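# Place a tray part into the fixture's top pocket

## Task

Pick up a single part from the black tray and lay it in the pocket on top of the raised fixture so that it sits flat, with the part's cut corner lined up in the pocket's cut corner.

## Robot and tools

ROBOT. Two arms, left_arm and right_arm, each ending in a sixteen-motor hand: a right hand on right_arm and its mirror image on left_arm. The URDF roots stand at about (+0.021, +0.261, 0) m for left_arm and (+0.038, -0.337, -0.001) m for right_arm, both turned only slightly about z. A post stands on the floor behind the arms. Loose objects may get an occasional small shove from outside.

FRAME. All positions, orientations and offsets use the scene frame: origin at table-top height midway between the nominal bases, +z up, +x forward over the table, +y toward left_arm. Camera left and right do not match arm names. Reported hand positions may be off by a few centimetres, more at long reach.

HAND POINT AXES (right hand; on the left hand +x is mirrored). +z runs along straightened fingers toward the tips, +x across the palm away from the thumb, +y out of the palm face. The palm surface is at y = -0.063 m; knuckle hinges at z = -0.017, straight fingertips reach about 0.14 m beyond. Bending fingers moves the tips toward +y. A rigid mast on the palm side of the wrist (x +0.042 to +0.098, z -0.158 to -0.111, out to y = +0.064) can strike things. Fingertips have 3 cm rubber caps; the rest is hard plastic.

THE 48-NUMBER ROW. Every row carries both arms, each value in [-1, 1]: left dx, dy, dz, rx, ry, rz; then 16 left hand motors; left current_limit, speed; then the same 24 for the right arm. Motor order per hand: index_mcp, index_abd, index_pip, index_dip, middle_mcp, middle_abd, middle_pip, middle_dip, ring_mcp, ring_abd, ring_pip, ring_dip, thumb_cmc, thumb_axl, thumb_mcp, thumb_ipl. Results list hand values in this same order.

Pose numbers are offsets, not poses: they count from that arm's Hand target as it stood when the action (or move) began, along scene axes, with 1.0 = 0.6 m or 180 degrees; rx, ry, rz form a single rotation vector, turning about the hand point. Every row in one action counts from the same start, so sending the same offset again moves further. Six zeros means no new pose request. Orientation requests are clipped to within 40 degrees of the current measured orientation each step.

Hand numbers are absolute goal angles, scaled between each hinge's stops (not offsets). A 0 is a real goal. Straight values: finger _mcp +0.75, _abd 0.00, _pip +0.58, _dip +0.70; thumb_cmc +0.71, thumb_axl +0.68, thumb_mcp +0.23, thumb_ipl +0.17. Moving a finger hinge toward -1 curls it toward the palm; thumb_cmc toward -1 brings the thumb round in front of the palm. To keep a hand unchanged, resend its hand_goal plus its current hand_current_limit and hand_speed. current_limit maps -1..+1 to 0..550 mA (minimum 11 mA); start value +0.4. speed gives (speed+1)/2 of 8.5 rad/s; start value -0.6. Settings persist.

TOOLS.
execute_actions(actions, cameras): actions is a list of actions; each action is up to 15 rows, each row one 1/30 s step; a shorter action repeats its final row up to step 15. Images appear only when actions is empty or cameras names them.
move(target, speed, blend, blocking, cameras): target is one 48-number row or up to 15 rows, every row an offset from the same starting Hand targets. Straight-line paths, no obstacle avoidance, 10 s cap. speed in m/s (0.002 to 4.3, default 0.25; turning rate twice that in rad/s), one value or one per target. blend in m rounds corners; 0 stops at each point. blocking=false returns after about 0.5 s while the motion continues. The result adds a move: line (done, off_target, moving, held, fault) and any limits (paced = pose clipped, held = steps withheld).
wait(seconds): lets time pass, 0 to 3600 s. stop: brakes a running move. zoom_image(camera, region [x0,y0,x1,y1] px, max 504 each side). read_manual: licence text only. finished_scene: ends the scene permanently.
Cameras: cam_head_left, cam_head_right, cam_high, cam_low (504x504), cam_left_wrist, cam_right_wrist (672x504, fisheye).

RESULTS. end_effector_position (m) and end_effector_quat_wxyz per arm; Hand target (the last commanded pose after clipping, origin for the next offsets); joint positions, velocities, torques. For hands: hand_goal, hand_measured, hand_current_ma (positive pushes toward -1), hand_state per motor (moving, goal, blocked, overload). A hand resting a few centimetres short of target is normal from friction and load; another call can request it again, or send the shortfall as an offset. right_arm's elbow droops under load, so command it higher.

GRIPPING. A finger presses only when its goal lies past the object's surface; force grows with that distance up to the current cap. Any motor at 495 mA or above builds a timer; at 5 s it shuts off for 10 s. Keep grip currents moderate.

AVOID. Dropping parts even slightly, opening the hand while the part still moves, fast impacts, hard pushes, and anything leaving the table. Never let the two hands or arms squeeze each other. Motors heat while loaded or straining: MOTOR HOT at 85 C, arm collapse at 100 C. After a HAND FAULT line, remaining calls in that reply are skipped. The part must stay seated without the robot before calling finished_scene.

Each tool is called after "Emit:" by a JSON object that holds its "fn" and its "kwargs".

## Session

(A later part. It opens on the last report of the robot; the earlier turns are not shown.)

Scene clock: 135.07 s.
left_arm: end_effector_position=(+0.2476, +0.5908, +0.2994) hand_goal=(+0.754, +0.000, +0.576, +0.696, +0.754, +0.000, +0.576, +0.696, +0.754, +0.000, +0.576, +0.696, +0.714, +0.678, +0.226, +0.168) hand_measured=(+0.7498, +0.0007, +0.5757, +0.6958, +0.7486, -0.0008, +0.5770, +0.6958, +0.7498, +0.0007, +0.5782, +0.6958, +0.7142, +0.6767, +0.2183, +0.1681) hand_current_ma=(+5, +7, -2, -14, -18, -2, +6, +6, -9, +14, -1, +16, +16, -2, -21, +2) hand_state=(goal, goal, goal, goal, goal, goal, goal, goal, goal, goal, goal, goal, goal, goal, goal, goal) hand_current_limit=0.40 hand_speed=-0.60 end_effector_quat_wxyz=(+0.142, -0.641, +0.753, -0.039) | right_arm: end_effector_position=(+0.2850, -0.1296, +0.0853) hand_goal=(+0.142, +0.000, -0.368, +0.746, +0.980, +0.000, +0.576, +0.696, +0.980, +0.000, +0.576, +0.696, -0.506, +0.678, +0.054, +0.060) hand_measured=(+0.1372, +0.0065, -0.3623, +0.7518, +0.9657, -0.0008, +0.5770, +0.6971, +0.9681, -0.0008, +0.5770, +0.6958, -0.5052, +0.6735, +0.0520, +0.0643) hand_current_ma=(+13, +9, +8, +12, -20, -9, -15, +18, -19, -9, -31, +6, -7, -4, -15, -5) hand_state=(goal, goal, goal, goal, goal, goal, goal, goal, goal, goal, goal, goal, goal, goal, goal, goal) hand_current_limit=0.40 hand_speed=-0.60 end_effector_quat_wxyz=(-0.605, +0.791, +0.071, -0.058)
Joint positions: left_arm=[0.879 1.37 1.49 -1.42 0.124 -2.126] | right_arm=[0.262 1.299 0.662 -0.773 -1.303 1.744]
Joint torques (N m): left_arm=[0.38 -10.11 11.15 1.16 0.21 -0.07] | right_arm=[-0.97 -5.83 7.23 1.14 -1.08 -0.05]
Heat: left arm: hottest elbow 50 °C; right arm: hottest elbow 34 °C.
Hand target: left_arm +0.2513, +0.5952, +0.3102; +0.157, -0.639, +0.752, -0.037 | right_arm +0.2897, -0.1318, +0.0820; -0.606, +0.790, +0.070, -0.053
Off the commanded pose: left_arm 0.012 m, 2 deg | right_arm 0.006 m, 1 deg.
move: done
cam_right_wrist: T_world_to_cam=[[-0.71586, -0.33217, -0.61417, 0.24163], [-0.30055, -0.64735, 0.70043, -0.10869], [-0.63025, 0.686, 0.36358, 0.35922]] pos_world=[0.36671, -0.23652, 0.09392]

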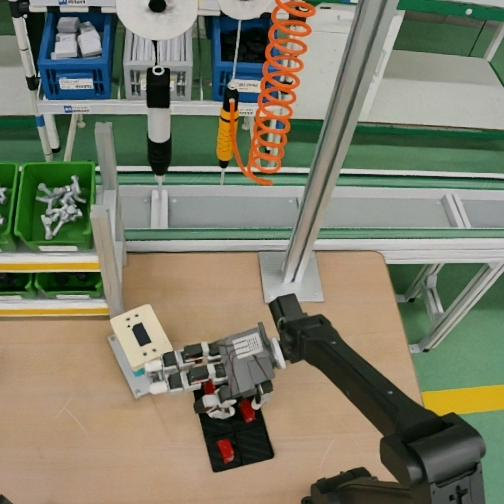

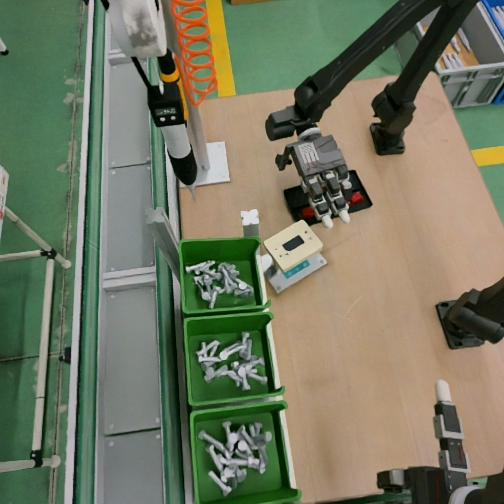

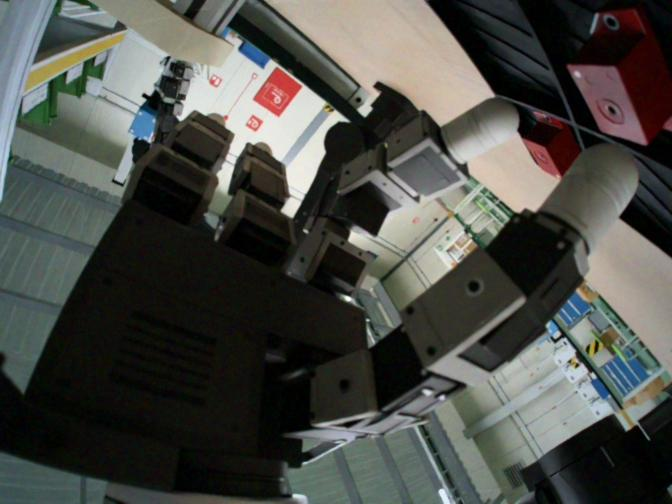

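Emit:
{"fn": "move", "kwargs": {"target": [0,0,0,0,0,0,0.754,0,0.576,0.696,0.754,0,0.576,0.696,0.754,0,0.576,0.696,0.714,0.678,0.226,0.168,0.4,-0.6,-0.0082,-0.015,-0.024,0,0,0.0417,0.170,0,-0.368,0.745,0.98,0,0.576,0.696,0.98,0,0.576,0.696,-0.506,0.678,0.020,0.0595,0.4,-0.6], "speed": 0.06, "cameras": ["cam_head_left","cam_high","cam_right_wrist"]}}

Emit:
{"fn": "zoom_image", "kwargs": {"camera": "cam_right_wrist", "region": [472, 0, 672, 200]}}

Emit:
{"fn": "zoom_image", "kwargs": {"camera": "cam_head_left", "region": [210, 380, 290, 460]}}

Scene clock: 149.17 s.
left_arm: end_effector_position=(+0.2476, +0.5908, +0.2994) hand_goal=(+0.754, +0.000, +0.576, +0.696, +0.754, +0.000, +0.576, +0.696, +0.754, +0.000, +0.576, +0.696, +0.714, +0.678, +0.226, +0.168) hand_measured=(+0.7486, +0.0007, +0.5770, +0.6958, +0.7486, +0.0021, +0.5757, +0.6971, +0.7498, +0.0007, +0.5770, +0.6958, +0.7142, +0.6777, +0.2193, +0.1672) hand_current_ma=(-18, -8, -6, -5, +10, -1, -9, +0, +7, -3, +7, -1, -3, -6, -5, +0) hand_state=(goal, goal, goal, goal, goal, goal, goal, goal, goal, goal, goal, goal, goal, goal, goal, goal) hand_current_limit=0.40 hand_speed=-0.60 end_effector_quat_wxyz=(+0.142, -0.641, +0.753, -0.039) | right_arm: end_effector_position=(+0.2677, -0.1409, +0.0657) hand_goal=(+0.170, +0.000, -0.368, +0.746, +0.980, +0.000, +0.576, +0.696, +0.980, +0.000, +0.576, +0.696, -0.506, +0.678, +0.020, +0.060) hand_measured=(+0.1577, +0.0021, -0.3623, +0.7506, +0.9657, -0.0037, +0.5770, +0.6958, +0.9681, -0.0008, +0.5757, +0.6958, -0.4864, +0.6841, +0.0164, +0.0557) hand_current_ma=(-12, +0, +32, -10, -20, -16, -11, -2, -4, -7, -22, -5, +19, +12, -19, -20) hand_state=(goal, goal, goal, goal, goal, goal, goal, goal, goal, goal, goal, goal, goal, goal, goal, goal) hand_current_limit=0.40 hand_speed=-0.60 end_effector_quat_wxyz=(-0.600, +0.785, +0.112, -0.108)
Joint positions: left_arm=[0.879 1.37 1.49 -1.42 0.124 -2.126] | right_arm=[0.249 1.46 0.736 -1.215 -1.292 1.225]
Joint torques (N m): left_arm=[0.56 -10.34 11.07 1.06 0.17 -0.05] | right_arm=[-0.97 -6.77 8.65 -0.13 -0.84 -0.17]
Heat: left arm: hottest elbow 50 °C; right arm: hottest elbow 35 °C.
Hand target: left_arm +0.2513, +0.5952, +0.3102; +0.157, -0.639, +0.752, -0.037 | right_arm +0.2847, -0.1409, +0.0675; -0.601, +0.784, +0.121, -0.093
Off the commanded pose: left_arm 0.012 m, 2 deg | right_arm 0.017 m, 2 deg.
move: off_target (right_arm)
cam_right_wrist: T_world_to_cam=[[-0.68627, -0.4221, -0.59233, 0.19134], [-0.19632, -0.67665, 0.70965, -0.14009], [-0.70035, 0.6033, 0.3815, 0.3692]] pos_world=[0.36237, -0.23677, 0.0719]

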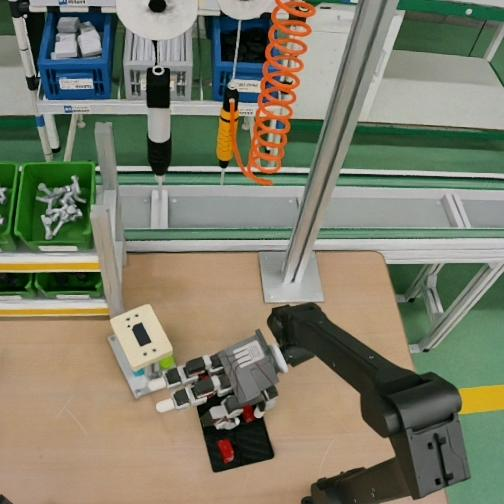

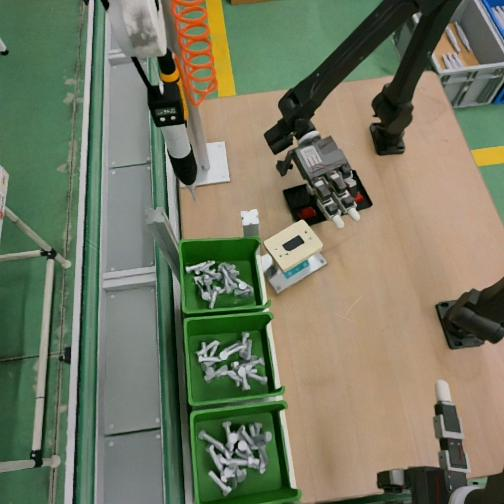

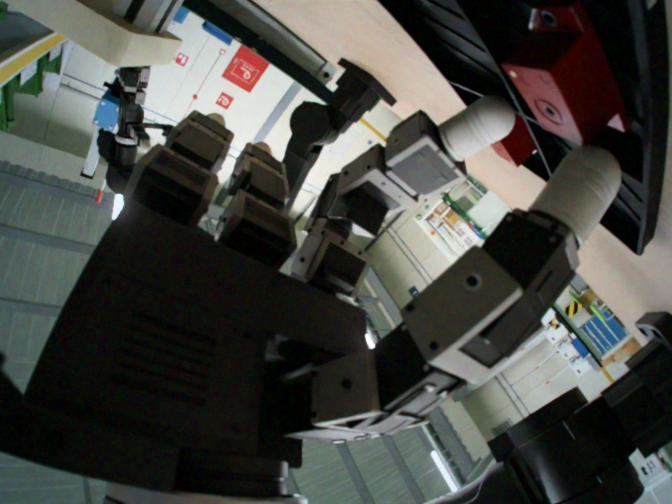

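Scaled by 2.520 from the camera's image (finer frame: 960x720).

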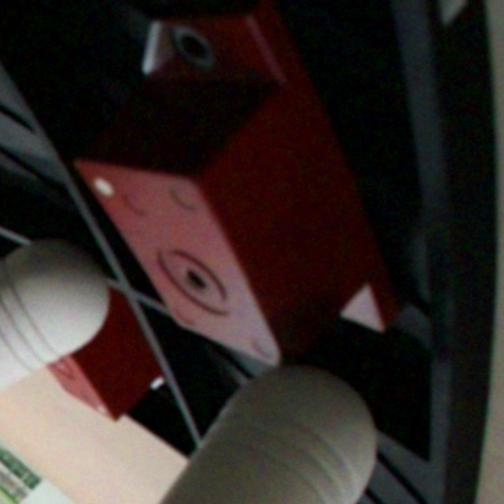

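Scaled by 6.300 from the camera's image (finer frame: 720x720).

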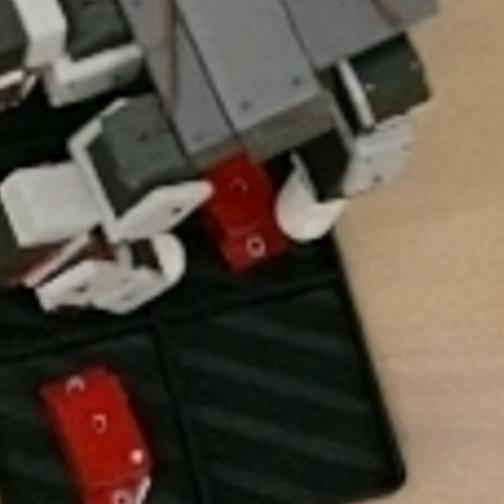

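Emit:
{"fn": "move", "kwargs": {"target": [0,0,0,0,0,0,0.754,0,0.576,0.696,0.754,0,0.576,0.696,0.754,0,0.576,0.696,0.714,0.678,0.226,0.168,0.4,-0.6,0.0207,0.0038,0.0087,0.0034,-0.0106,0,0.170,0,-0.368,0.745,0.98,0,0.576,0.696,0.98,0,0.576,0.696,-0.506,0.678,0.020,0.0595,0.4,-0.6], "speed": 0.06, "cameras": ["cam_head_left","cam_right_wrist"]}}

Emit:
{"fn": "zoom_image", "kwargs": {"camera": "cam_right_wrist", "region": [472, 0, 672, 200]}}

Emit:
{"fn": "zoom_image", "kwargs": {"camera": "cam_head_left", "region": [210, 380, 290, 460]}}

Scene clock: 153.37 s.
left_arm: end_effector_position=(+0.2476, +0.5908, +0.2994) hand_goal=(+0.754, +0.000, +0.576, +0.696, +0.754, +0.000, +0.576, +0.696, +0.754, +0.000, +0.576, +0.696, +0.714, +0.678, +0.226, +0.168) hand_measured=(+0.7486, -0.0008, +0.5757, +0.6945, +0.7486, +0.0007, +0.5770, +0.6971, +0.7498, -0.0008, +0.5770, +0.6958, +0.7142, +0.6777, +0.2183, +0.1672) hand_current_ma=(-12, -2, -14, -17, +5, -5, +14, +8, -22, +3, +4, -5, -4, +21, -14, -1) hand_state=(goal, goal, goal, goal, goal, goal, goal, goal, goal, goal, goal, goal, goal, goal, goal, goal) hand_current_limit=0.40 hand_speed=-0.60 end_effector_quat_wxyz=(+0.142, -0.641, +0.753, -0.039) | right_arm: end_effector_position=(+0.2821, -0.1387, +0.0691) hand_goal=(+0.170, +0.000, -0.368, +0.746, +0.980, +0.000, +0.576, +0.696, +0.980, +0.000, +0.576, +0.696, -0.506, +0.678, +0.020, +0.060) hand_measured=(+0.1589, +0.0021, -0.3636, +0.7518, +0.9657, -0.0008, +0.5757, +0.6958, +0.9681, -0.0008, +0.5770, +0.6958, -0.5102, +0.6746, +0.0243, +0.0643) hand_current_ma=(+1, -19, +19, +17, -35, -2, -9, +6, +0, +10, +5, +0, +0, +27, +17, +10) hand_state=(goal, goal, goal, goal, goal, goal, goal, goal, goal, goal, goal, goal, goal, goal, goal, goal) hand_current_limit=0.40 hand_speed=-0.60 end_effector_quat_wxyz=(-0.602, +0.783, +0.128, -0.090)
Joint positions: left_arm=[0.879 1.37 1.49 -1.42 0.124 -2.126] | right_arm=[0.245 1.468 0.763 -1.215 -1.292 1.195]
Joint torques (N m): left_arm=[0.5 -10.11 11.19 1.03 0.21 -0.08] | right_arm=[-1.03 -7.41 8.7 -0.14 -0.95 -0.06]
Heat: left arm: hottest elbow 51 °C; right arm: hottest elbow 35 °C.
Hand target: left_arm +0.2513, +0.5952, +0.3102; +0.157, -0.639, +0.752, -0.037 | right_arm +0.2974, -0.1386, +0.0728; -0.604, +0.782, +0.132, -0.079
Off the commanded pose: left_arm 0.012 m, 2 deg | right_arm 0.015 m, 1 deg.
move: off_target (right_arm)
cam_right_wrist: T_world_to_cam=[[-0.6559, -0.41708, -0.62916, 0.19892], [-0.22601, -0.68676, 0.69086, -0.12996], [-0.72022, 0.59533, 0.35618, 0.38283]] pos_world=[0.37682, -0.23419, 0.07858]

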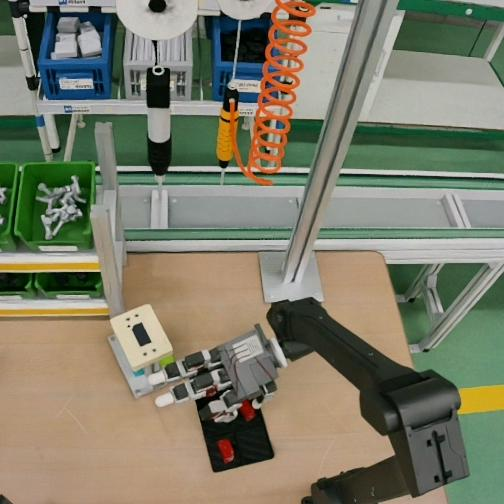

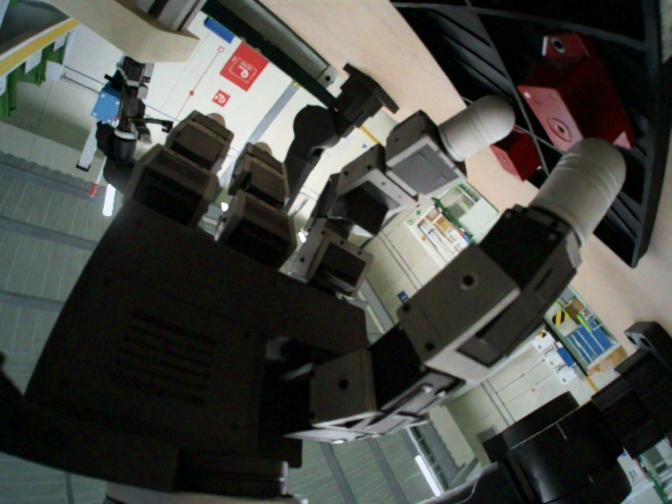

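Scaled by 2.520 from the camera's image (finer frame: 960x720).

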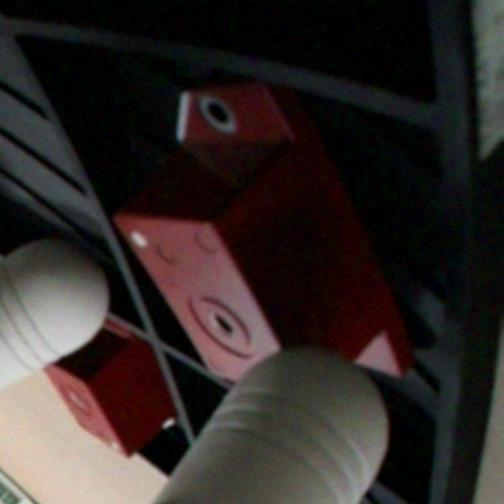

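Scaled by 6.300 from the camera's image (finer frame: 720x720).

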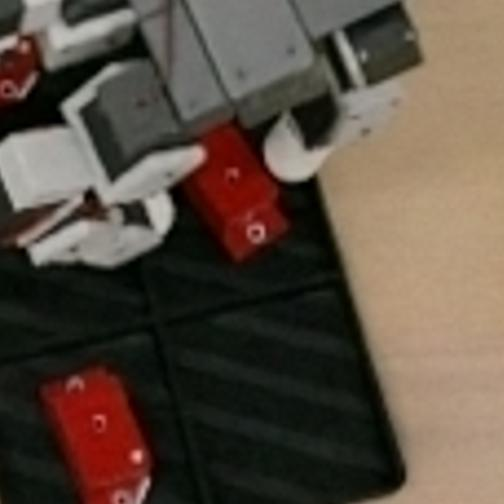

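Emit:
{"fn": "move", "kwargs": {"target": [[0,0,0,0,0,0,0.754,0,0.576,0.696,0.754,0,0.576,0.696,0.754,0,0.576,0.696,0.714,0.678,0.226,0.168,0.4,-0.6,0,0,0.02,0,0,0,0.170,0,-0.368,0.745,0.98,0,0.576,0.696,0.98,0,0.576,0.696,-0.506,0.678,0.053,0.0595,0.4,-0.6],[0,0,0,0,0,0,0.754,0,0.576,0.696,0.754,0,0.576,0.696,0.754,0,0.576,0.696,0.714,0.678,0.226,0.168,0.4,-0.6,-0.0108,-0.0042,0.0083,0,0,0.0667,0.170,0,-0.368,0.745,0.98,0,0.576,0.696,0.98,0,0.576,0.696,-0.506,0.678,0.053,0.0595,0.4,-0.6]], "speed": 0.06, "cameras": ["cam_head_left","cam_right_wrist"]}}

Emit:
{"fn": "zoom_image", "kwargs": {"camera": "cam_right_wrist", "region": [472, 0, 672, 200]}}

Emit:
{"fn": "zoom_image", "kwargs": {"camera": "cam_head_left", "region": [210, 380, 290, 460]}}

Scene clock: 166.80 s.
left_arm: end_effector_position=(+0.2476, +0.5908, +0.2994) hand_goal=(+0.754, +0.000, +0.576, +0.696, +0.754, +0.000, +0.576, +0.696, +0.754, +0.000, +0.576, +0.696, +0.714, +0.678, +0.226, +0.168) hand_measured=(+0.7486, +0.0007, +0.5770, +0.6958, +0.7486, +0.0007, +0.5770, +0.6971, +0.7498, +0.0007, +0.5770, +0.6958, +0.7142, +0.6767, +0.2183, +0.1691) hand_current_ma=(+2, -2, -18, +2, -8, -9, +9, +15, +0, +22, +5, +3, +25, +9, -20, +3) hand_state=(goal, goal, goal, goal, goal, goal, goal, goal, goal, goal, goal, goal, goal, goal, goal, goal) hand_current_limit=0.40 hand_speed=-0.60 end_effector_quat_wxyz=(+0.142, -0.641, +0.753, -0.039) | right_arm: end_effector_position=(+0.2828, -0.1461, +0.0753) hand_goal=(+0.170, +0.000, -0.368, +0.746, +0.980, +0.000, +0.576, +0.696, +0.980, +0.000, +0.576, +0.696, -0.506, +0.678, +0.054, +0.060) hand_measured=(+0.1577, +0.0036, -0.3636, +0.7518, +0.9669, +0.0007, +0.5757, +0.6971, +0.9681, -0.0008, +0.5757, +0.6971, -0.5090, +0.6756, +0.0560, +0.0643) hand_current_ma=(-10, -4, +24, +1, -2, -9, -15, +21, +1, +13, -16, +4, -14, +11, +10, +10) hand_state=(goal, goal, goal, goal, goal, goal, goal, goal, goal, goal, goal, goal, goal, goal, goal, goal) hand_current_limit=0.40 hand_speed=-0.60 end_effector_quat_wxyz=(-0.592, +0.767, +0.203, -0.142)
Joint positions: left_arm=[0.879 1.37 1.49 -1.42 0.124 -2.126] | right_arm=[0.249 1.611 0.893 -1.651 -1.192 0.712]
Joint torques (N m): left_arm=[0.73 -10.52 11.32 1.16 0.2 -0.04] | right_arm=[0.5 -9 7.86 -1.17 -0.6 -0.04]
Heat: left arm: hottest elbow 51 °C; right arm: hottest elbow 36 °C.
Hand target: left_arm +0.2513, +0.5952, +0.3102; +0.157, -0.639, +0.752, -0.037 | right_arm +0.2907, -0.1411, +0.0777; -0.592, +0.764, +0.213, -0.142
Off the commanded pose: left_arm 0.012 m, 2 deg | right_arm 0.010 m, 1 deg.
move: done
cam_right_wrist: T_world_to_cam=[[-0.56159, -0.52752, -0.63745, 0.15803], [-0.10143, -0.72071, 0.68577, -0.17895], [-0.82118, 0.44978, 0.35123, 0.39317]] pos_world=[0.39346, -0.22245, 0.08536]

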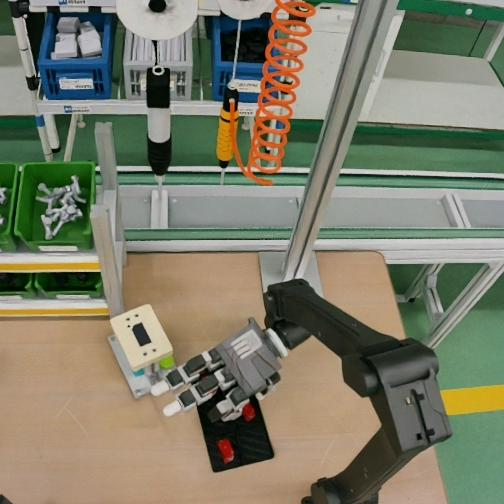

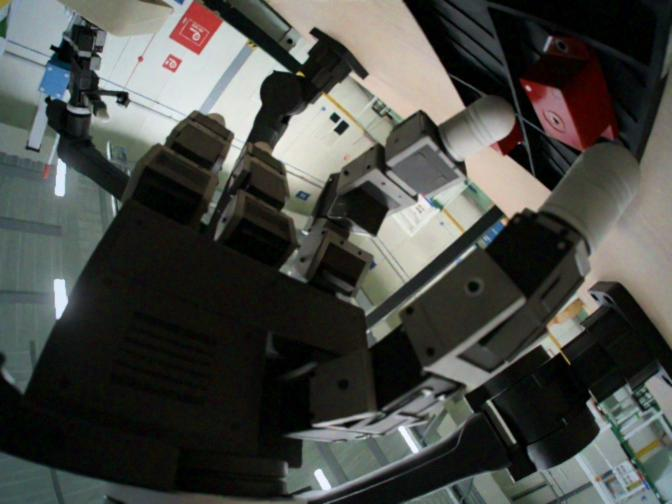

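Scaled by 2.520 from the camera's image (finer frame: 960x720).

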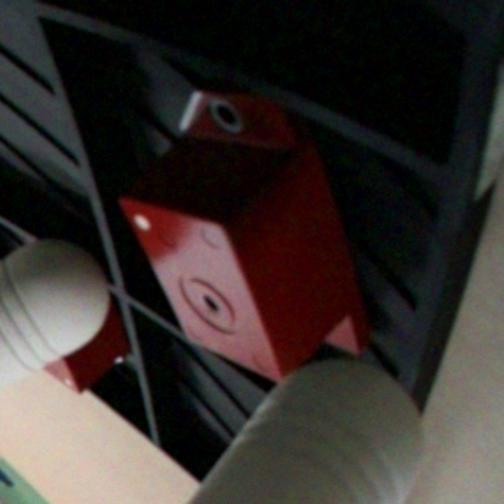

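Scaled by 6.300 from the camera's image (finer frame: 720x720).

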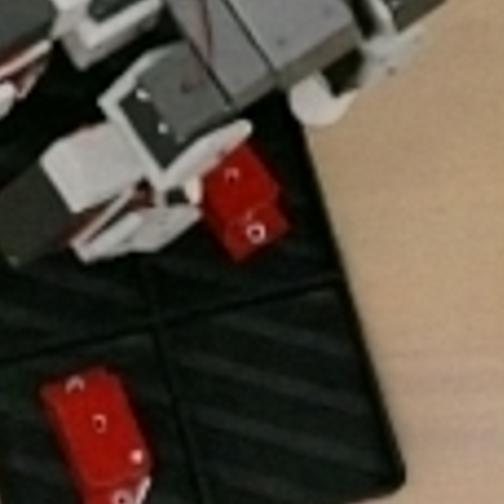

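Emit:
{"fn": "move", "kwargs": {"target": [0,0,0,0,0,0,0.754,0,0.576,0.696,0.754,0,0.576,0.696,0.754,0,0.576,0.696,0.714,0.678,0.226,0.168,0.4,-0.6,-0.011,0.0072,-0.0192,0,0,0,0.135,0,-0.368,0.745,0.98,0,0.576,0.696,0.98,0,0.576,0.696,-0.506,0.678,0.043,0.0595,0.4,-0.6], "speed": 0.04, "cameras": ["cam_head_left","cam_right_wrist"]}}

Emit:
{"fn": "zoom_image", "kwargs": {"camera": "cam_right_wrist", "region": [472, 0, 672, 200]}}

Emit:
{"fn": "zoom_image", "kwargs": {"camera": "cam_head_left", "region": [210, 380, 290, 460]}}

Scene clock: 177.30 s.
left_arm: end_effector_position=(+0.2476, +0.5908, +0.2994) hand_goal=(+0.754, +0.000, +0.576, +0.696, +0.754, +0.000, +0.576, +0.696, +0.754, +0.000, +0.576, +0.696, +0.714, +0.678, +0.226, +0.168) hand_measured=(+0.7486, +0.0007, +0.5770, +0.6971, +0.7486, -0.0008, +0.5770, +0.6945, +0.7486, -0.0008, +0.5770, +0.6945, +0.7142, +0.6767, +0.2183, +0.1681) hand_current_ma=(+2, +7, +19, -10, +16, -19, +13, -6, +4, -14, +8, +10, +2, +0, +10, +8) hand_state=(goal, goal, goal, goal, goal, goal, goal, goal, goal, goal, goal, goal, goal, goal, goal, goal) hand_current_limit=0.40 hand_speed=-0.60 end_effector_quat_wxyz=(+0.142, -0.641, +0.753, -0.039) | right_arm: end_effector_position=(+0.2863, -0.1398, +0.0702) hand_goal=(+0.136, +0.000, -0.368, +0.746, +0.980, +0.000, +0.576, +0.696, +0.980, +0.000, +0.576, +0.696, -0.506, +0.678, +0.044, +0.060) hand_measured=(+0.1300, +0.0051, -0.3623, +0.7518, +0.9669, -0.0008, +0.5770, +0.6958, +0.9681, -0.0008, +0.5757, +0.6958, -0.5090, +0.6746, +0.0481, +0.0643) hand_current_ma=(+15, -5, +30, -2, -14, -15, -8, +0, -13, -9, +2, +19, +3, +8, +16, +5) hand_state=(goal, goal, goal, goal, goal, goal, goal, goal, goal, goal, goal, goal, goal, goal, goal, goal) hand_current_limit=0.40 hand_speed=-0.60 end_effector_quat_wxyz=(-0.593, +0.765, +0.215, -0.133)
Joint positions: left_arm=[0.879 1.37 1.49 -1.42 0.124 -2.126] | right_arm=[0.264 1.617 0.893 -1.612 -1.2 0.718]
Joint torques (N m): left_arm=[0.79 -10.87 11.1 1.02 0.19 -0.03] | right_arm=[0.62 -9.17 5.52 -0.2 -0.75 0.08]
Heat: left arm: hottest elbow 51 °C; right arm: hottest elbow 35 °C.
Hand target: left_arm +0.2513, +0.5952, +0.3102; +0.157, -0.639, +0.752, -0.037 | right_arm +0.2841, -0.1368, +0.0662; -0.592, +0.764, +0.213, -0.142
Off the commanded pose: left_arm 0.012 m, 2 deg | right_arm 0.005 m, 1 deg.
move: done
cam_right_wrist: T_world_to_cam=[[-0.54043, -0.52594, -0.65675, 0.15549], [-0.11256, -0.72835, 0.6759, -0.16777], [-0.83383, 0.4392, 0.33442, 0.39839]] pos_world=[0.39733, -0.21538, 0.08229]

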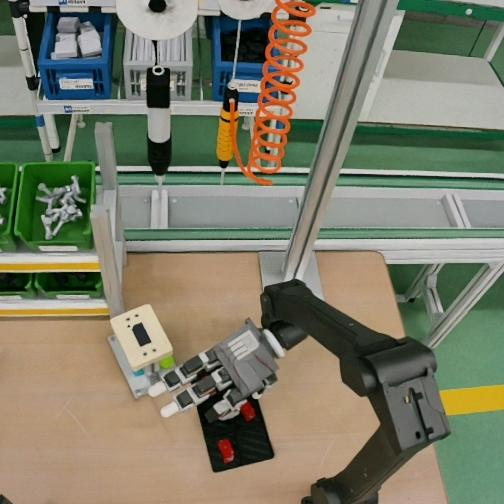

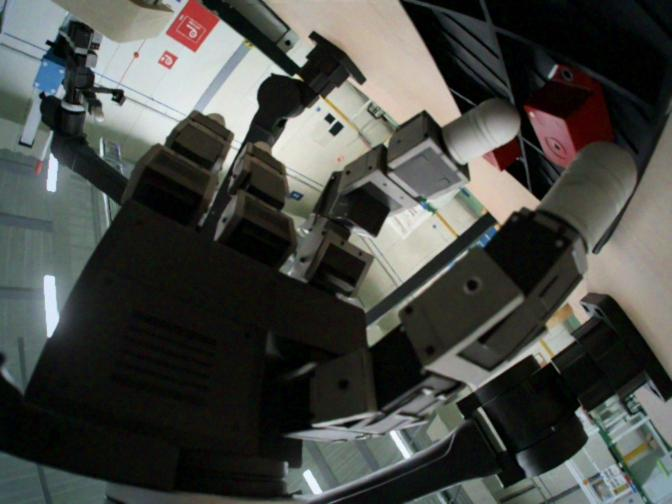

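Scaled by 2.520 from the camera's image (finer frame: 960x720).

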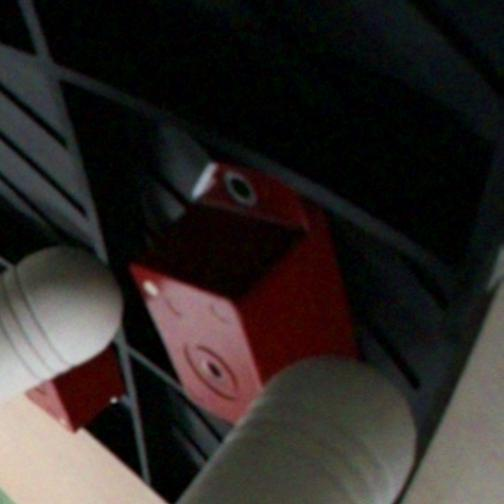

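Scaled by 6.300 from the camera's image (finer frame: 720x720).

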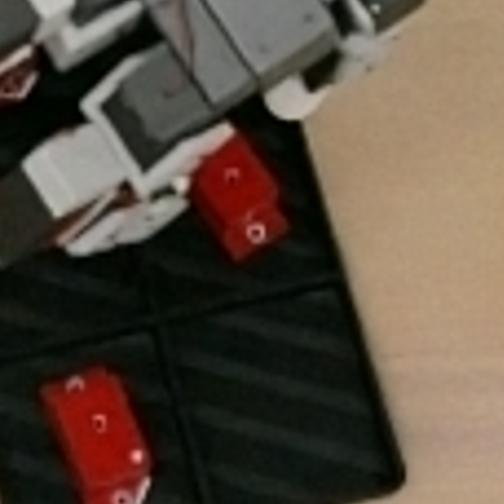

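Emit:
{"fn": "move", "kwargs": {"target": [0,0,0,0,0,0,0.754,0,0.576,0.696,0.754,0,0.576,0.696,0.754,0,0.576,0.696,0.714,0.678,0.226,0.168,0.4,-0.6,-0.0158,-0.0033,-0.008,0,0,0,0.135,0,-0.368,0.745,0.98,0,0.576,0.696,0.98,0,0.576,0.696,-0.506,0.678,0.043,0.0595,0.4,-0.6], "speed": 0.04, "cameras": ["cam_head_left","cam_right_wrist"]}}

Scene clock: 180.87 s.
left_arm: end_effector_position=(+0.2476, +0.5908, +0.2994) hand_goal=(+0.754, +0.000, +0.576, +0.696, +0.754, +0.000, +0.576, +0.696, +0.754, +0.000, +0.576, +0.696, +0.714, +0.678, +0.226, +0.168) hand_measured=(+0.7486, +0.0007, +0.5770, +0.6958, +0.7486, -0.0008, +0.5770, +0.6945, +0.7498, +0.0007, +0.5770, +0.6958, +0.7142, +0.6777, +0.2193, +0.1681) hand_current_ma=(+5, -1, -2, -12, +18, -17, -3, +8, +0, +19, +2, -5, +20, -14, -6, -11) hand_state=(goal, goal, goal, goal, goal, goal, goal, goal, goal, goal, goal, goal, goal, goal, goal, goal) hand_current_limit=0.40 hand_speed=-0.60 end_effector_quat_wxyz=(+0.142, -0.641, +0.753, -0.039) | right_arm: end_effector_position=(+0.2768, -0.1418, +0.0625) hand_goal=(+0.136, +0.000, -0.368, +0.746, +0.980, +0.000, +0.576, +0.696, +0.980, +0.000, +0.576, +0.696, -0.506, +0.678, +0.044, +0.060) hand_measured=(+0.1312, +0.0051, -0.3623, +0.7518, +0.9669, -0.0008, +0.5757, +0.6958, +0.9681, -0.0008, +0.5770, +0.6958, -0.5090, +0.6746, +0.0481, +0.0643) hand_current_ma=(+0, +10, +10, +0, -23, -12, -10, +14, -5, -14, -16, -7, -8, +9, +7, +6) hand_state=(goal, goal, goal, goal, goal, goal, goal, goal, goal, goal, goal, goal, goal, goal, goal, goal) hand_current_limit=0.40 hand_speed=-0.60 end_effector_quat_wxyz=(-0.593, +0.765, +0.211, -0.138)
Joint positions: left_arm=[0.879 1.37 1.49 -1.42 0.124 -2.126] | right_arm=[0.265 1.617 0.862 -1.589 -1.2 0.721]
Joint torques (N m): left_arm=[0.73 -10.05 11.19 1.02 0.18 -0.06] | right_arm=[0.67 -9.93 5.16 -0.35 -0.76 0.07]
Heat: left arm: hottest elbow 51 °C; right arm: hottest elbow 35 °C.
Hand target: left_arm +0.2513, +0.5952, +0.3102; +0.157, -0.639, +0.752, -0.037 | right_arm +0.2746, -0.1388, +0.0614; -0.592, +0.764, +0.212, -0.142
Off the commanded pose: left_arm 0.012 m, 2 deg | right_arm 0.004 m, 1 deg.
move: done
cam_right_wrist: T_world_to_cam=[[-0.54782, -0.52749, -0.64935, 0.14561], [-0.10561, -0.72637, 0.67914, -0.16694], [-0.82991, 0.44062, 0.34221, 0.39246]] pos_world=[0.38784, -0.21738, 0.07362]

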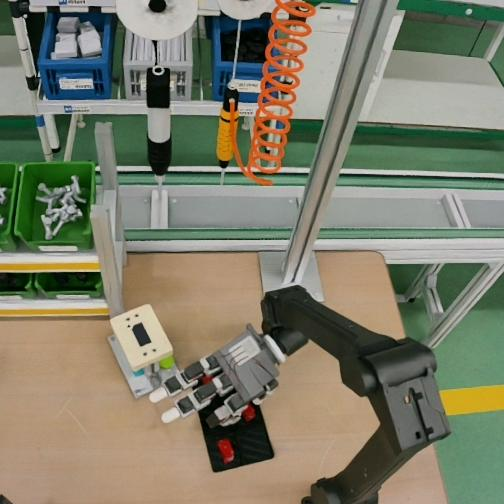

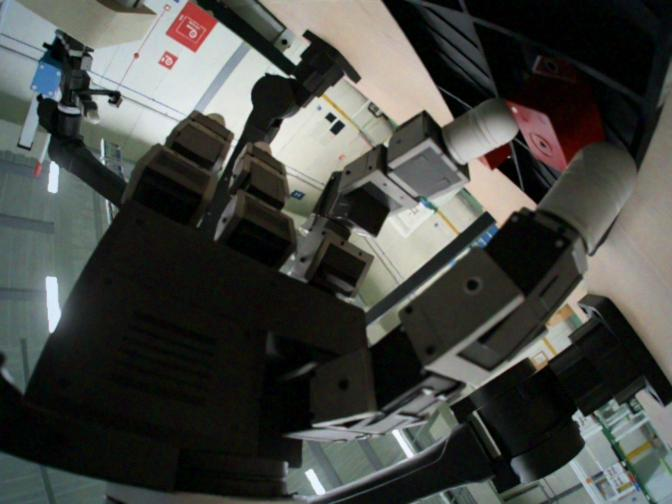

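Emit:
{"fn": "zoom_image", "kwargs": {"camera": "cam_right_wrist", "region": [472, 40, 672, 240]}}

Emit:
{"fn": "zoom_image", "kwargs": {"camera": "cam_head_left", "region": [220, 380, 280, 440]}}

Emit:
{"fn": "zoom_image", "kwargs": {"camera": "cam_head_right", "region": [220, 380, 280, 440]}}

Scaled by 2.520 from the camera's image (finer frame: 960x720).

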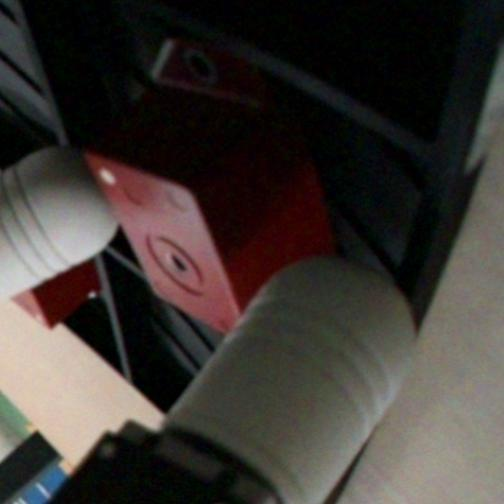

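Scaled by 8.400 from the camera's image (finer frame: 720x720).

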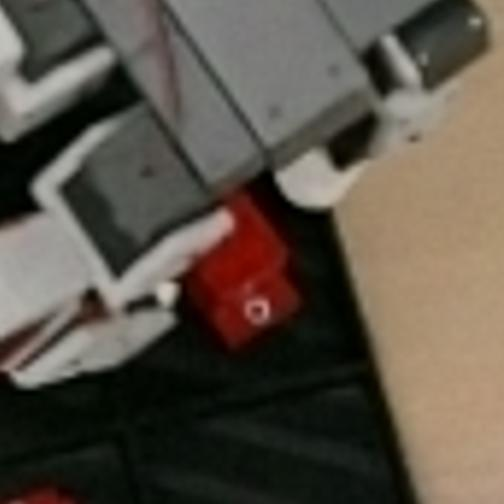

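This scene's latest camera images include none from cam_head_right. They are from: cam_head_left, cam_right_wrist. cam_head_right's image comes with the result of a call that names it in "cameras".

Emit:
{"fn": "move", "kwargs": {"target": [0,0,0,0,0,0,0.754,0,0.576,0.696,0.754,0,0.576,0.696,0.754,0,0.576,0.696,0.714,0.678,0.226,0.168,0.4,-0.6,0,0,0,0,0,0,0.115,0,-0.368,0.745,0.98,0,0.576,0.696,0.98,0,0.576,0.696,-0.506,0.678,0.0135,0.0595,0,-0.8], "speed": 0.04, "cameras": ["cam_head_left","cam_head_right","cam_right_wrist"]}}

Emit:
{"fn": "zoom_image", "kwargs": {"camera": "cam_right_wrist", "region": [472, 40, 672, 240]}}

Emit:
{"fn": "zoom_image", "kwargs": {"camera": "cam_head_right", "region": [220, 380, 280, 440]}}

Scene clock: 185.77 s.
left_arm: end_effector_position=(+0.2476, +0.5908, +0.2994) hand_goal=(+0.754, +0.000, +0.576, +0.696, +0.754, +0.000, +0.576, +0.696, +0.754, +0.000, +0.576, +0.696, +0.714, +0.678, +0.226, +0.168) hand_measured=(+0.7486, -0.0008, +0.5770, +0.6958, +0.7486, -0.0008, +0.5770, +0.6971, +0.7498, -0.0008, +0.5757, +0.6958, +0.7129, +0.6767, +0.2193, +0.1672) hand_current_ma=(+14, -7, -8, -25, +13, -5, +3, +7, -15, -15, +3, -20, +17, -8, -17, +6) hand_state=(goal, goal, goal, goal, goal, goal, goal, goal, goal, goal, goal, goal, goal, goal, goal, goal) hand_current_limit=0.40 hand_speed=-0.60 end_effector_quat_wxyz=(+0.142, -0.641, +0.753, -0.039) | right_arm: end_effector_position=(+0.2768, -0.1418, +0.0624) hand_goal=(+0.116, +0.000, -0.368, +0.746, +0.980, +0.000, +0.576, +0.696, +0.980, +0.000, +0.576, +0.696, -0.506, +0.678, +0.014, +0.060) hand_measured=(+0.1131, +0.0051, -0.3623, +0.7518, +0.9657, +0.0007, +0.5770, +0.6971, +0.9681, -0.0023, +0.5757, +0.6958, -0.5090, +0.6756, +0.0174, +0.0643) hand_current_ma=(+14, -19, +25, +3, -15, -3, -1, +3, -2, -1, -15, +26, +7, +17, +10, +11) hand_state=(goal, goal, goal, goal, goal, goal, goal, goal, goal, goal, goal, goal, goal, goal, goal, goal) hand_current_limit=0.00 hand_speed=-0.80 end_effector_quat_wxyz=(-0.593, +0.765, +0.211, -0.138)
Joint positions: left_arm=[0.879 1.37 1.49 -1.42 0.124 -2.126] | right_arm=[0.265 1.617 0.862 -1.589 -1.2 0.721]
Joint torques (N m): left_arm=[0.44 -10.34 11.15 1.06 0.22 -0.04] | right_arm=[0.73 -9.88 5.15 -0.32 -0.75 0.11]
Heat: left arm: hottest elbow 51 °C; right arm: hottest elbow 34 °C.
Hand target: left_arm +0.2513, +0.5952, +0.3102; +0.157, -0.639, +0.752, -0.037 | right_arm +0.2746, -0.1388, +0.0613; -0.592, +0.764, +0.213, -0.142
Off the commanded pose: left_arm 0.012 m, 2 deg | right_arm 0.004 m, 1 deg.
move: done
cam_right_wrist: T_world_to_cam=[[-0.5479, -0.52744, -0.64932, 0.14564], [-0.10573, -0.7263, 0.67919, -0.1668], [-0.82983, 0.44078, 0.34218, 0.39259]] pos_world=[0.38794, -0.21738, 0.07352]

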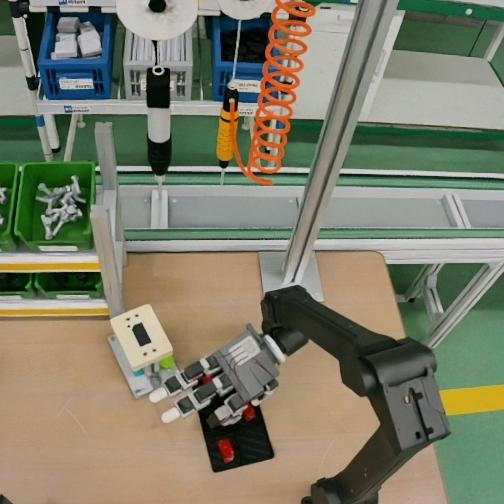

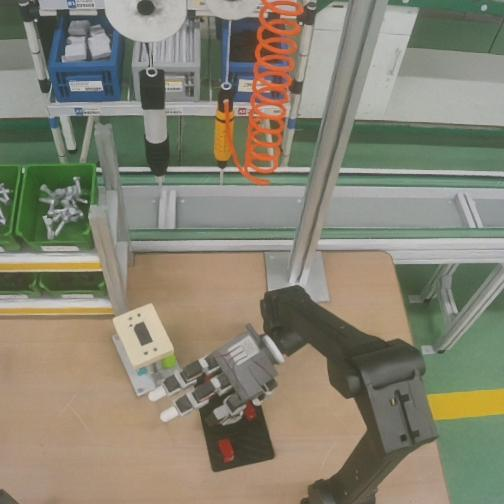

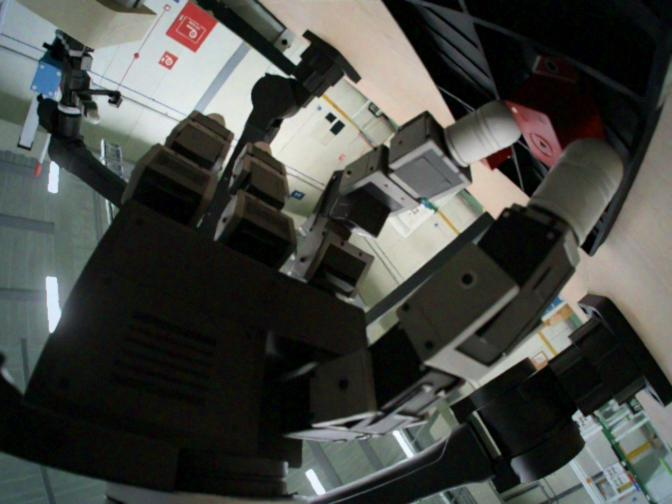

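Scaled by 2.520 from the camera's image (finer frame: 960x720).

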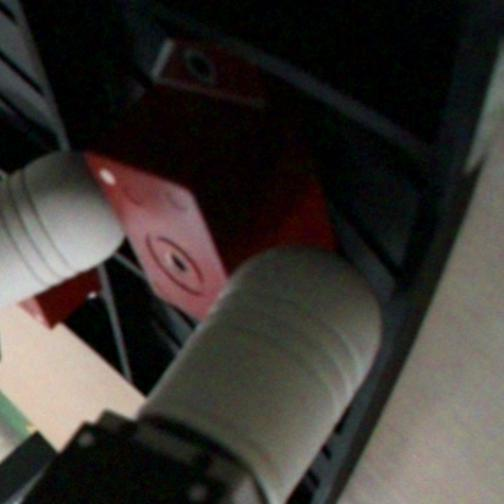

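Scaled by 8.400 from the camera's image (finer frame: 720x720).

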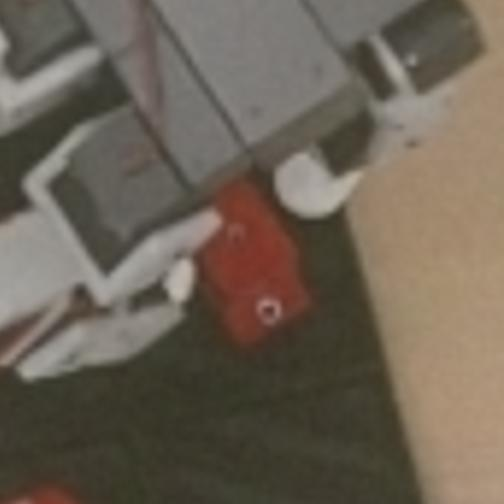

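Emit:
{"fn": "move", "kwargs": {"target": [0,0,0,0,0,0,0.754,0,0.576,0.696,0.754,0,0.576,0.696,0.754,0,0.576,0.696,0.714,0.678,0.226,0.168,0.4,-0.6,0,0,-0.0055,0,0,0,0.115,0,-0.368,0.745,0.98,0,0.576,0.696,0.98,0,0.576,0.696,-0.506,0.678,0.0135,0.0595,0,-0.8], "speed": 0.04, "cameras": ["cam_head_left","cam_head_right","cam_right_wrist"]}}

Emit:
{"fn": "zoom_image", "kwargs": {"camera": "cam_right_wrist", "region": [472, 40, 672, 240]}}

Emit:
{"fn": "zoom_image", "kwargs": {"camera": "cam_head_right", "region": [220, 380, 280, 440]}}

Scene clock: 189.30 s.
left_arm: end_effector_position=(+0.2476, +0.5908, +0.2994) hand_goal=(+0.754, +0.000, +0.576, +0.696, +0.754, +0.000, +0.576, +0.696, +0.754, +0.000, +0.576, +0.696, +0.714, +0.678, +0.226, +0.168) hand_measured=(+0.7498, -0.0008, +0.5770, +0.6958, +0.7474, -0.0008, +0.5770, +0.6971, +0.7486, -0.0008, +0.5757, +0.6958, +0.7142, +0.6767, +0.2183, +0.1681) hand_current_ma=(+3, -10, -8, -2, +0, -11, +9, +1, +8, -6, -4, -1, +7, +5, -5, -9) hand_state=(goal, goal, goal, goal, goal, goal, goal, goal, goal, goal, goal, goal, goal, goal, goal, goal) hand_current_limit=0.40 hand_speed=-0.60 end_effector_quat_wxyz=(+0.142, -0.641, +0.753, -0.039) | right_arm: end_effector_position=(+0.2785, -0.1414, +0.0614) hand_goal=(+0.116, +0.000, -0.368, +0.746, +0.980, +0.000, +0.576, +0.696, +0.980, +0.000, +0.576, +0.696, -0.506, +0.678, +0.014, +0.060) hand_measured=(+0.1131, +0.0065, -0.3623, +0.7518, +0.9657, -0.0008, +0.5757, +0.6958, +0.9681, -0.0008, +0.5757, +0.6958, -0.5090, +0.6746, +0.0174, +0.0643) hand_current_ma=(+25, -5, +38, +22, -27, +1, -9, +1, -30, -11, -11, -9, +7, +0, +5, +9) hand_state=(goal, goal, goal, goal, goal, goal, goal, goal, goal, goal, goal, goal, goal, goal, goal, goal) hand_current_limit=0.00 hand_speed=-0.80 end_effector_quat_wxyz=(-0.593, +0.765, +0.214, -0.134)
Joint positions: left_arm=[0.879 1.37 1.49 -1.42 0.124 -2.126] | right_arm=[0.265 1.617 0.862 -1.579 -1.2 0.721]
Joint torques (N m): left_arm=[0.56 -10.46 11.19 1.05 0.18 -0.05] | right_arm=[0.5 -9.29 4.92 -0.27 -0.77 0.11]
Motor temperatures (°C): left_arm=[32 28 52 27 29 25] | right_arm=[26 31 34 25 33 25]
Heat: left arm: hottest elbow 52 °C; right arm: hottest elbow 34 °C.
Hand target: left_arm +0.2513, +0.5952, +0.3102; +0.157, -0.639, +0.752, -0.037 | right_arm +0.2746, -0.1388, +0.0580; -0.592, +0.764, +0.213, -0.142
Off the commanded pose: left_arm 0.012 m, 2 deg | right_arm 0.006 m, 1 deg.
move: done
cam_right_wrist: T_world_to_cam=[[-0.5418, -0.52605, -0.65553, 0.14496], [-0.11199, -0.72779, 0.67659, -0.16396], [-0.83301, 0.43999, 0.33541, 0.39526]] pos_world=[0.38943, -0.21698, 0.07339]

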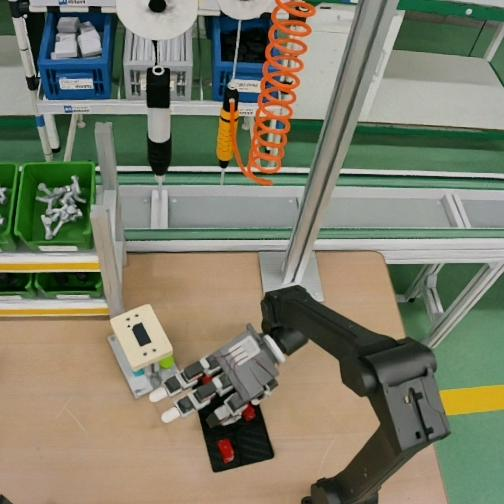

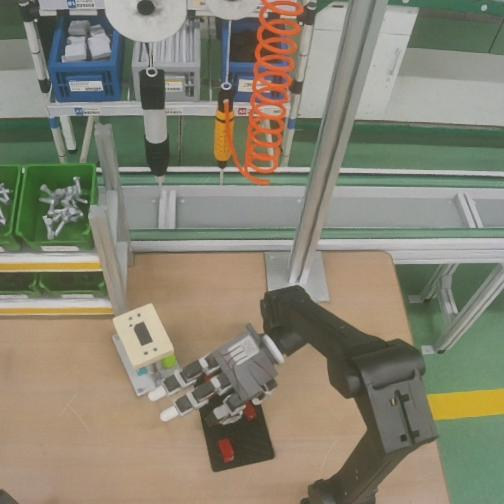

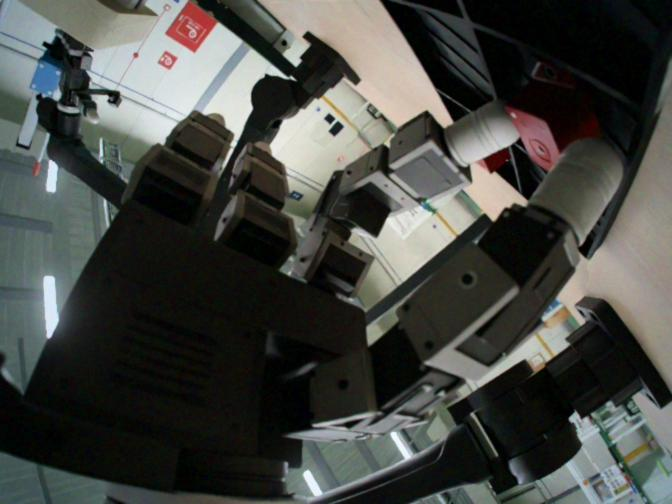

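Scaled by 2.520 from the camera's image (finer frame: 960x720).

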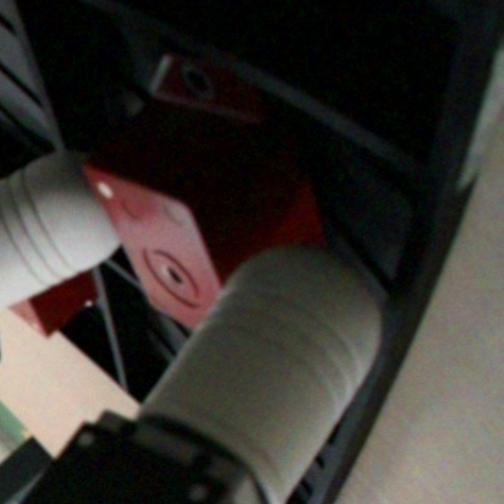

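Scaled by 8.400 from the camera's image (finer frame: 720x720).

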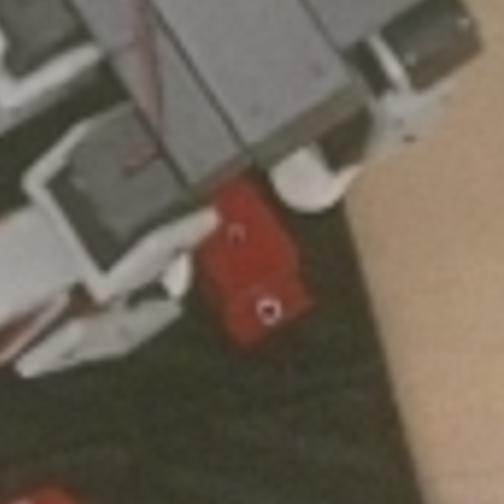

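Emit:
{"fn": "move", "kwargs": {"target": [0,0,0,0,0,0,0.754,0,0.576,0.696,0.754,0,0.576,0.696,0.754,0,0.576,0.696,0.714,0.678,0.226,0.168,0.4,-0.6,-0.004,-0.0007,-0.006,0,0,0,0.115,0,-0.368,0.745,0.98,0,0.576,0.696,0.98,0,0.576,0.696,-0.506,0.678,0.0135,0.0595,0,-0.8], "speed": 0.04, "cameras": ["cam_head_right","cam_right_wrist"]}}

Emit:
{"fn": "zoom_image", "kwargs": {"camera": "cam_right_wrist", "region": [472, 40, 672, 240]}}

Emit:
{"fn": "zoom_image", "kwargs": {"camera": "cam_head_right", "region": [220, 380, 280, 440]}}

Scene clock: 191.83 s.
left_arm: end_effector_position=(+0.2476, +0.5908, +0.2994) hand_goal=(+0.754, +0.000, +0.576, +0.696, +0.754, +0.000, +0.576, +0.696, +0.754, +0.000, +0.576, +0.696, +0.714, +0.678, +0.226, +0.168) hand_measured=(+0.7474, -0.0008, +0.5770, +0.6971, +0.7486, +0.0007, +0.5770, +0.6958, +0.7498, -0.0008, +0.5770, +0.6958, +0.7154, +0.6777, +0.2193, +0.1681) hand_current_ma=(+9, -15, +2, -3, +5, +1, +6, +0, -4, +16, -4, -1, +1, -2, +8, +10) hand_state=(goal, goal, goal, goal, goal, goal, goal, goal, goal, goal, goal, goal, goal, goal, goal, goal) hand_current_limit=0.40 hand_speed=-0.60 end_effector_quat_wxyz=(+0.142, -0.641, +0.753, -0.039) | right_arm: end_effector_position=(+0.2751, -0.1420, +0.0579) hand_goal=(+0.116, +0.000, -0.368, +0.746, +0.980, +0.000, +0.576, +0.696, +0.980, +0.000, +0.576, +0.696, -0.506, +0.678, +0.014, +0.060) hand_measured=(+0.1131, +0.0065, -0.3623, +0.7518, +0.9669, -0.0008, +0.5744, +0.6958, +0.9681, -0.0008, +0.5770, +0.6958, -0.5090, +0.6746, +0.0114, +0.0566) hand_current_ma=(+4, -5, +25, +14, -33, +9, -3, +5, -17, -3, -4, -1, -1, +1, -3, +0) hand_state=(goal, goal, goal, goal, goal, goal, goal, goal, goal, goal, goal, goal, goal, goal, goal, goal) hand_current_limit=0.00 hand_speed=-0.80 end_effector_quat_wxyz=(-0.593, +0.765, +0.214, -0.134)
Joint positions: left_arm=[0.879 1.37 1.49 -1.42 0.124 -2.126] | right_arm=[0.266 1.617 0.849 -1.566 -1.201 0.722]
Joint torques (N m): left_arm=[0.5 -10.7 11.21 0.94 0.19 -0.04] | right_arm=[0.62 -9.05 5.05 -0.24 -0.76 0.12]
Heat: left arm: hottest elbow 52 °C; right arm: hottest elbow 34 °C.
Hand target: left_arm +0.2513, +0.5952, +0.3102; +0.157, -0.639, +0.752, -0.037 | right_arm +0.2722, -0.1392, +0.0544; -0.592, +0.764, +0.213, -0.142
Off the commanded pose: left_arm 0.012 m, 2 deg | right_arm 0.005 m, 1 deg.
move: done
cam_right_wrist: T_world_to_cam=[[-0.5419, -0.52617, -0.65536, 0.14057], [-0.11158, -0.72783, 0.67662, -0.16257], [-0.833, 0.43978, 0.3357, 0.39388]] pos_world=[0.38614, -0.21758, 0.06989]

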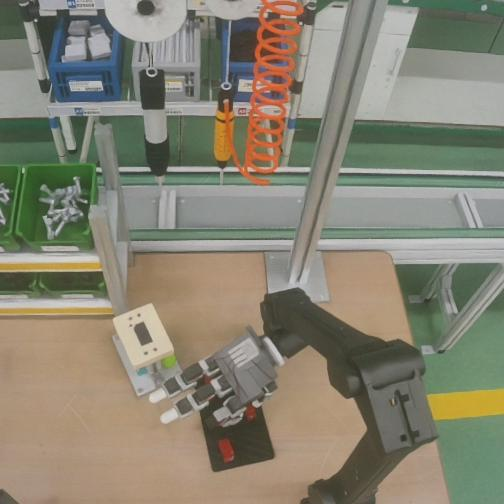

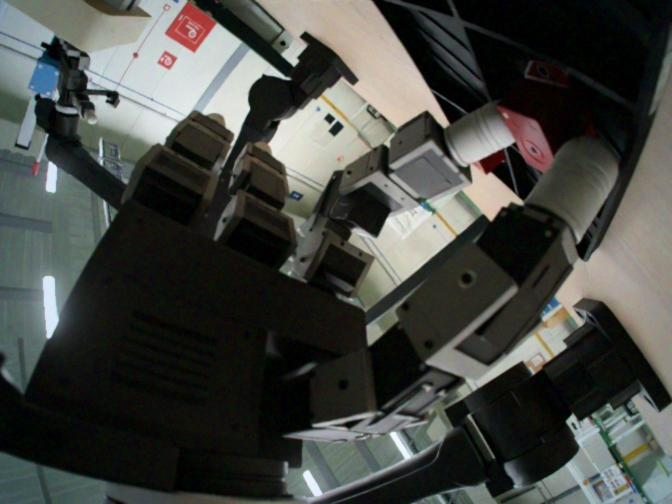

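Scaled by 2.520 from the camera's image (finer frame: 960x720).

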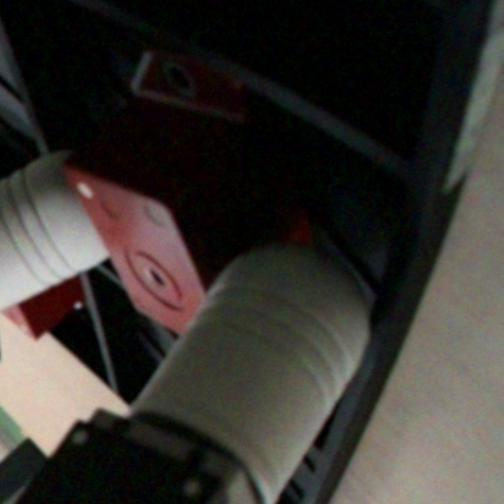

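Scaled by 8.400 from the camera's image (finer frame: 720x720).

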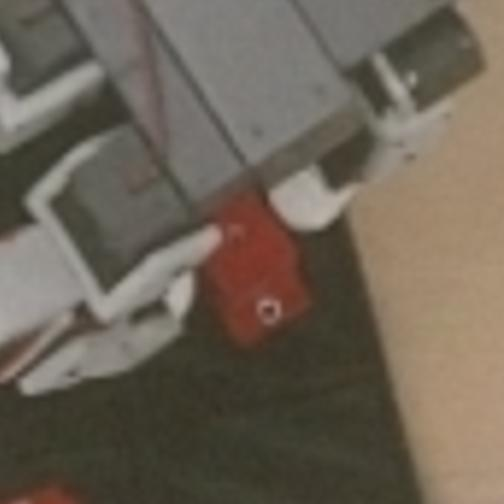

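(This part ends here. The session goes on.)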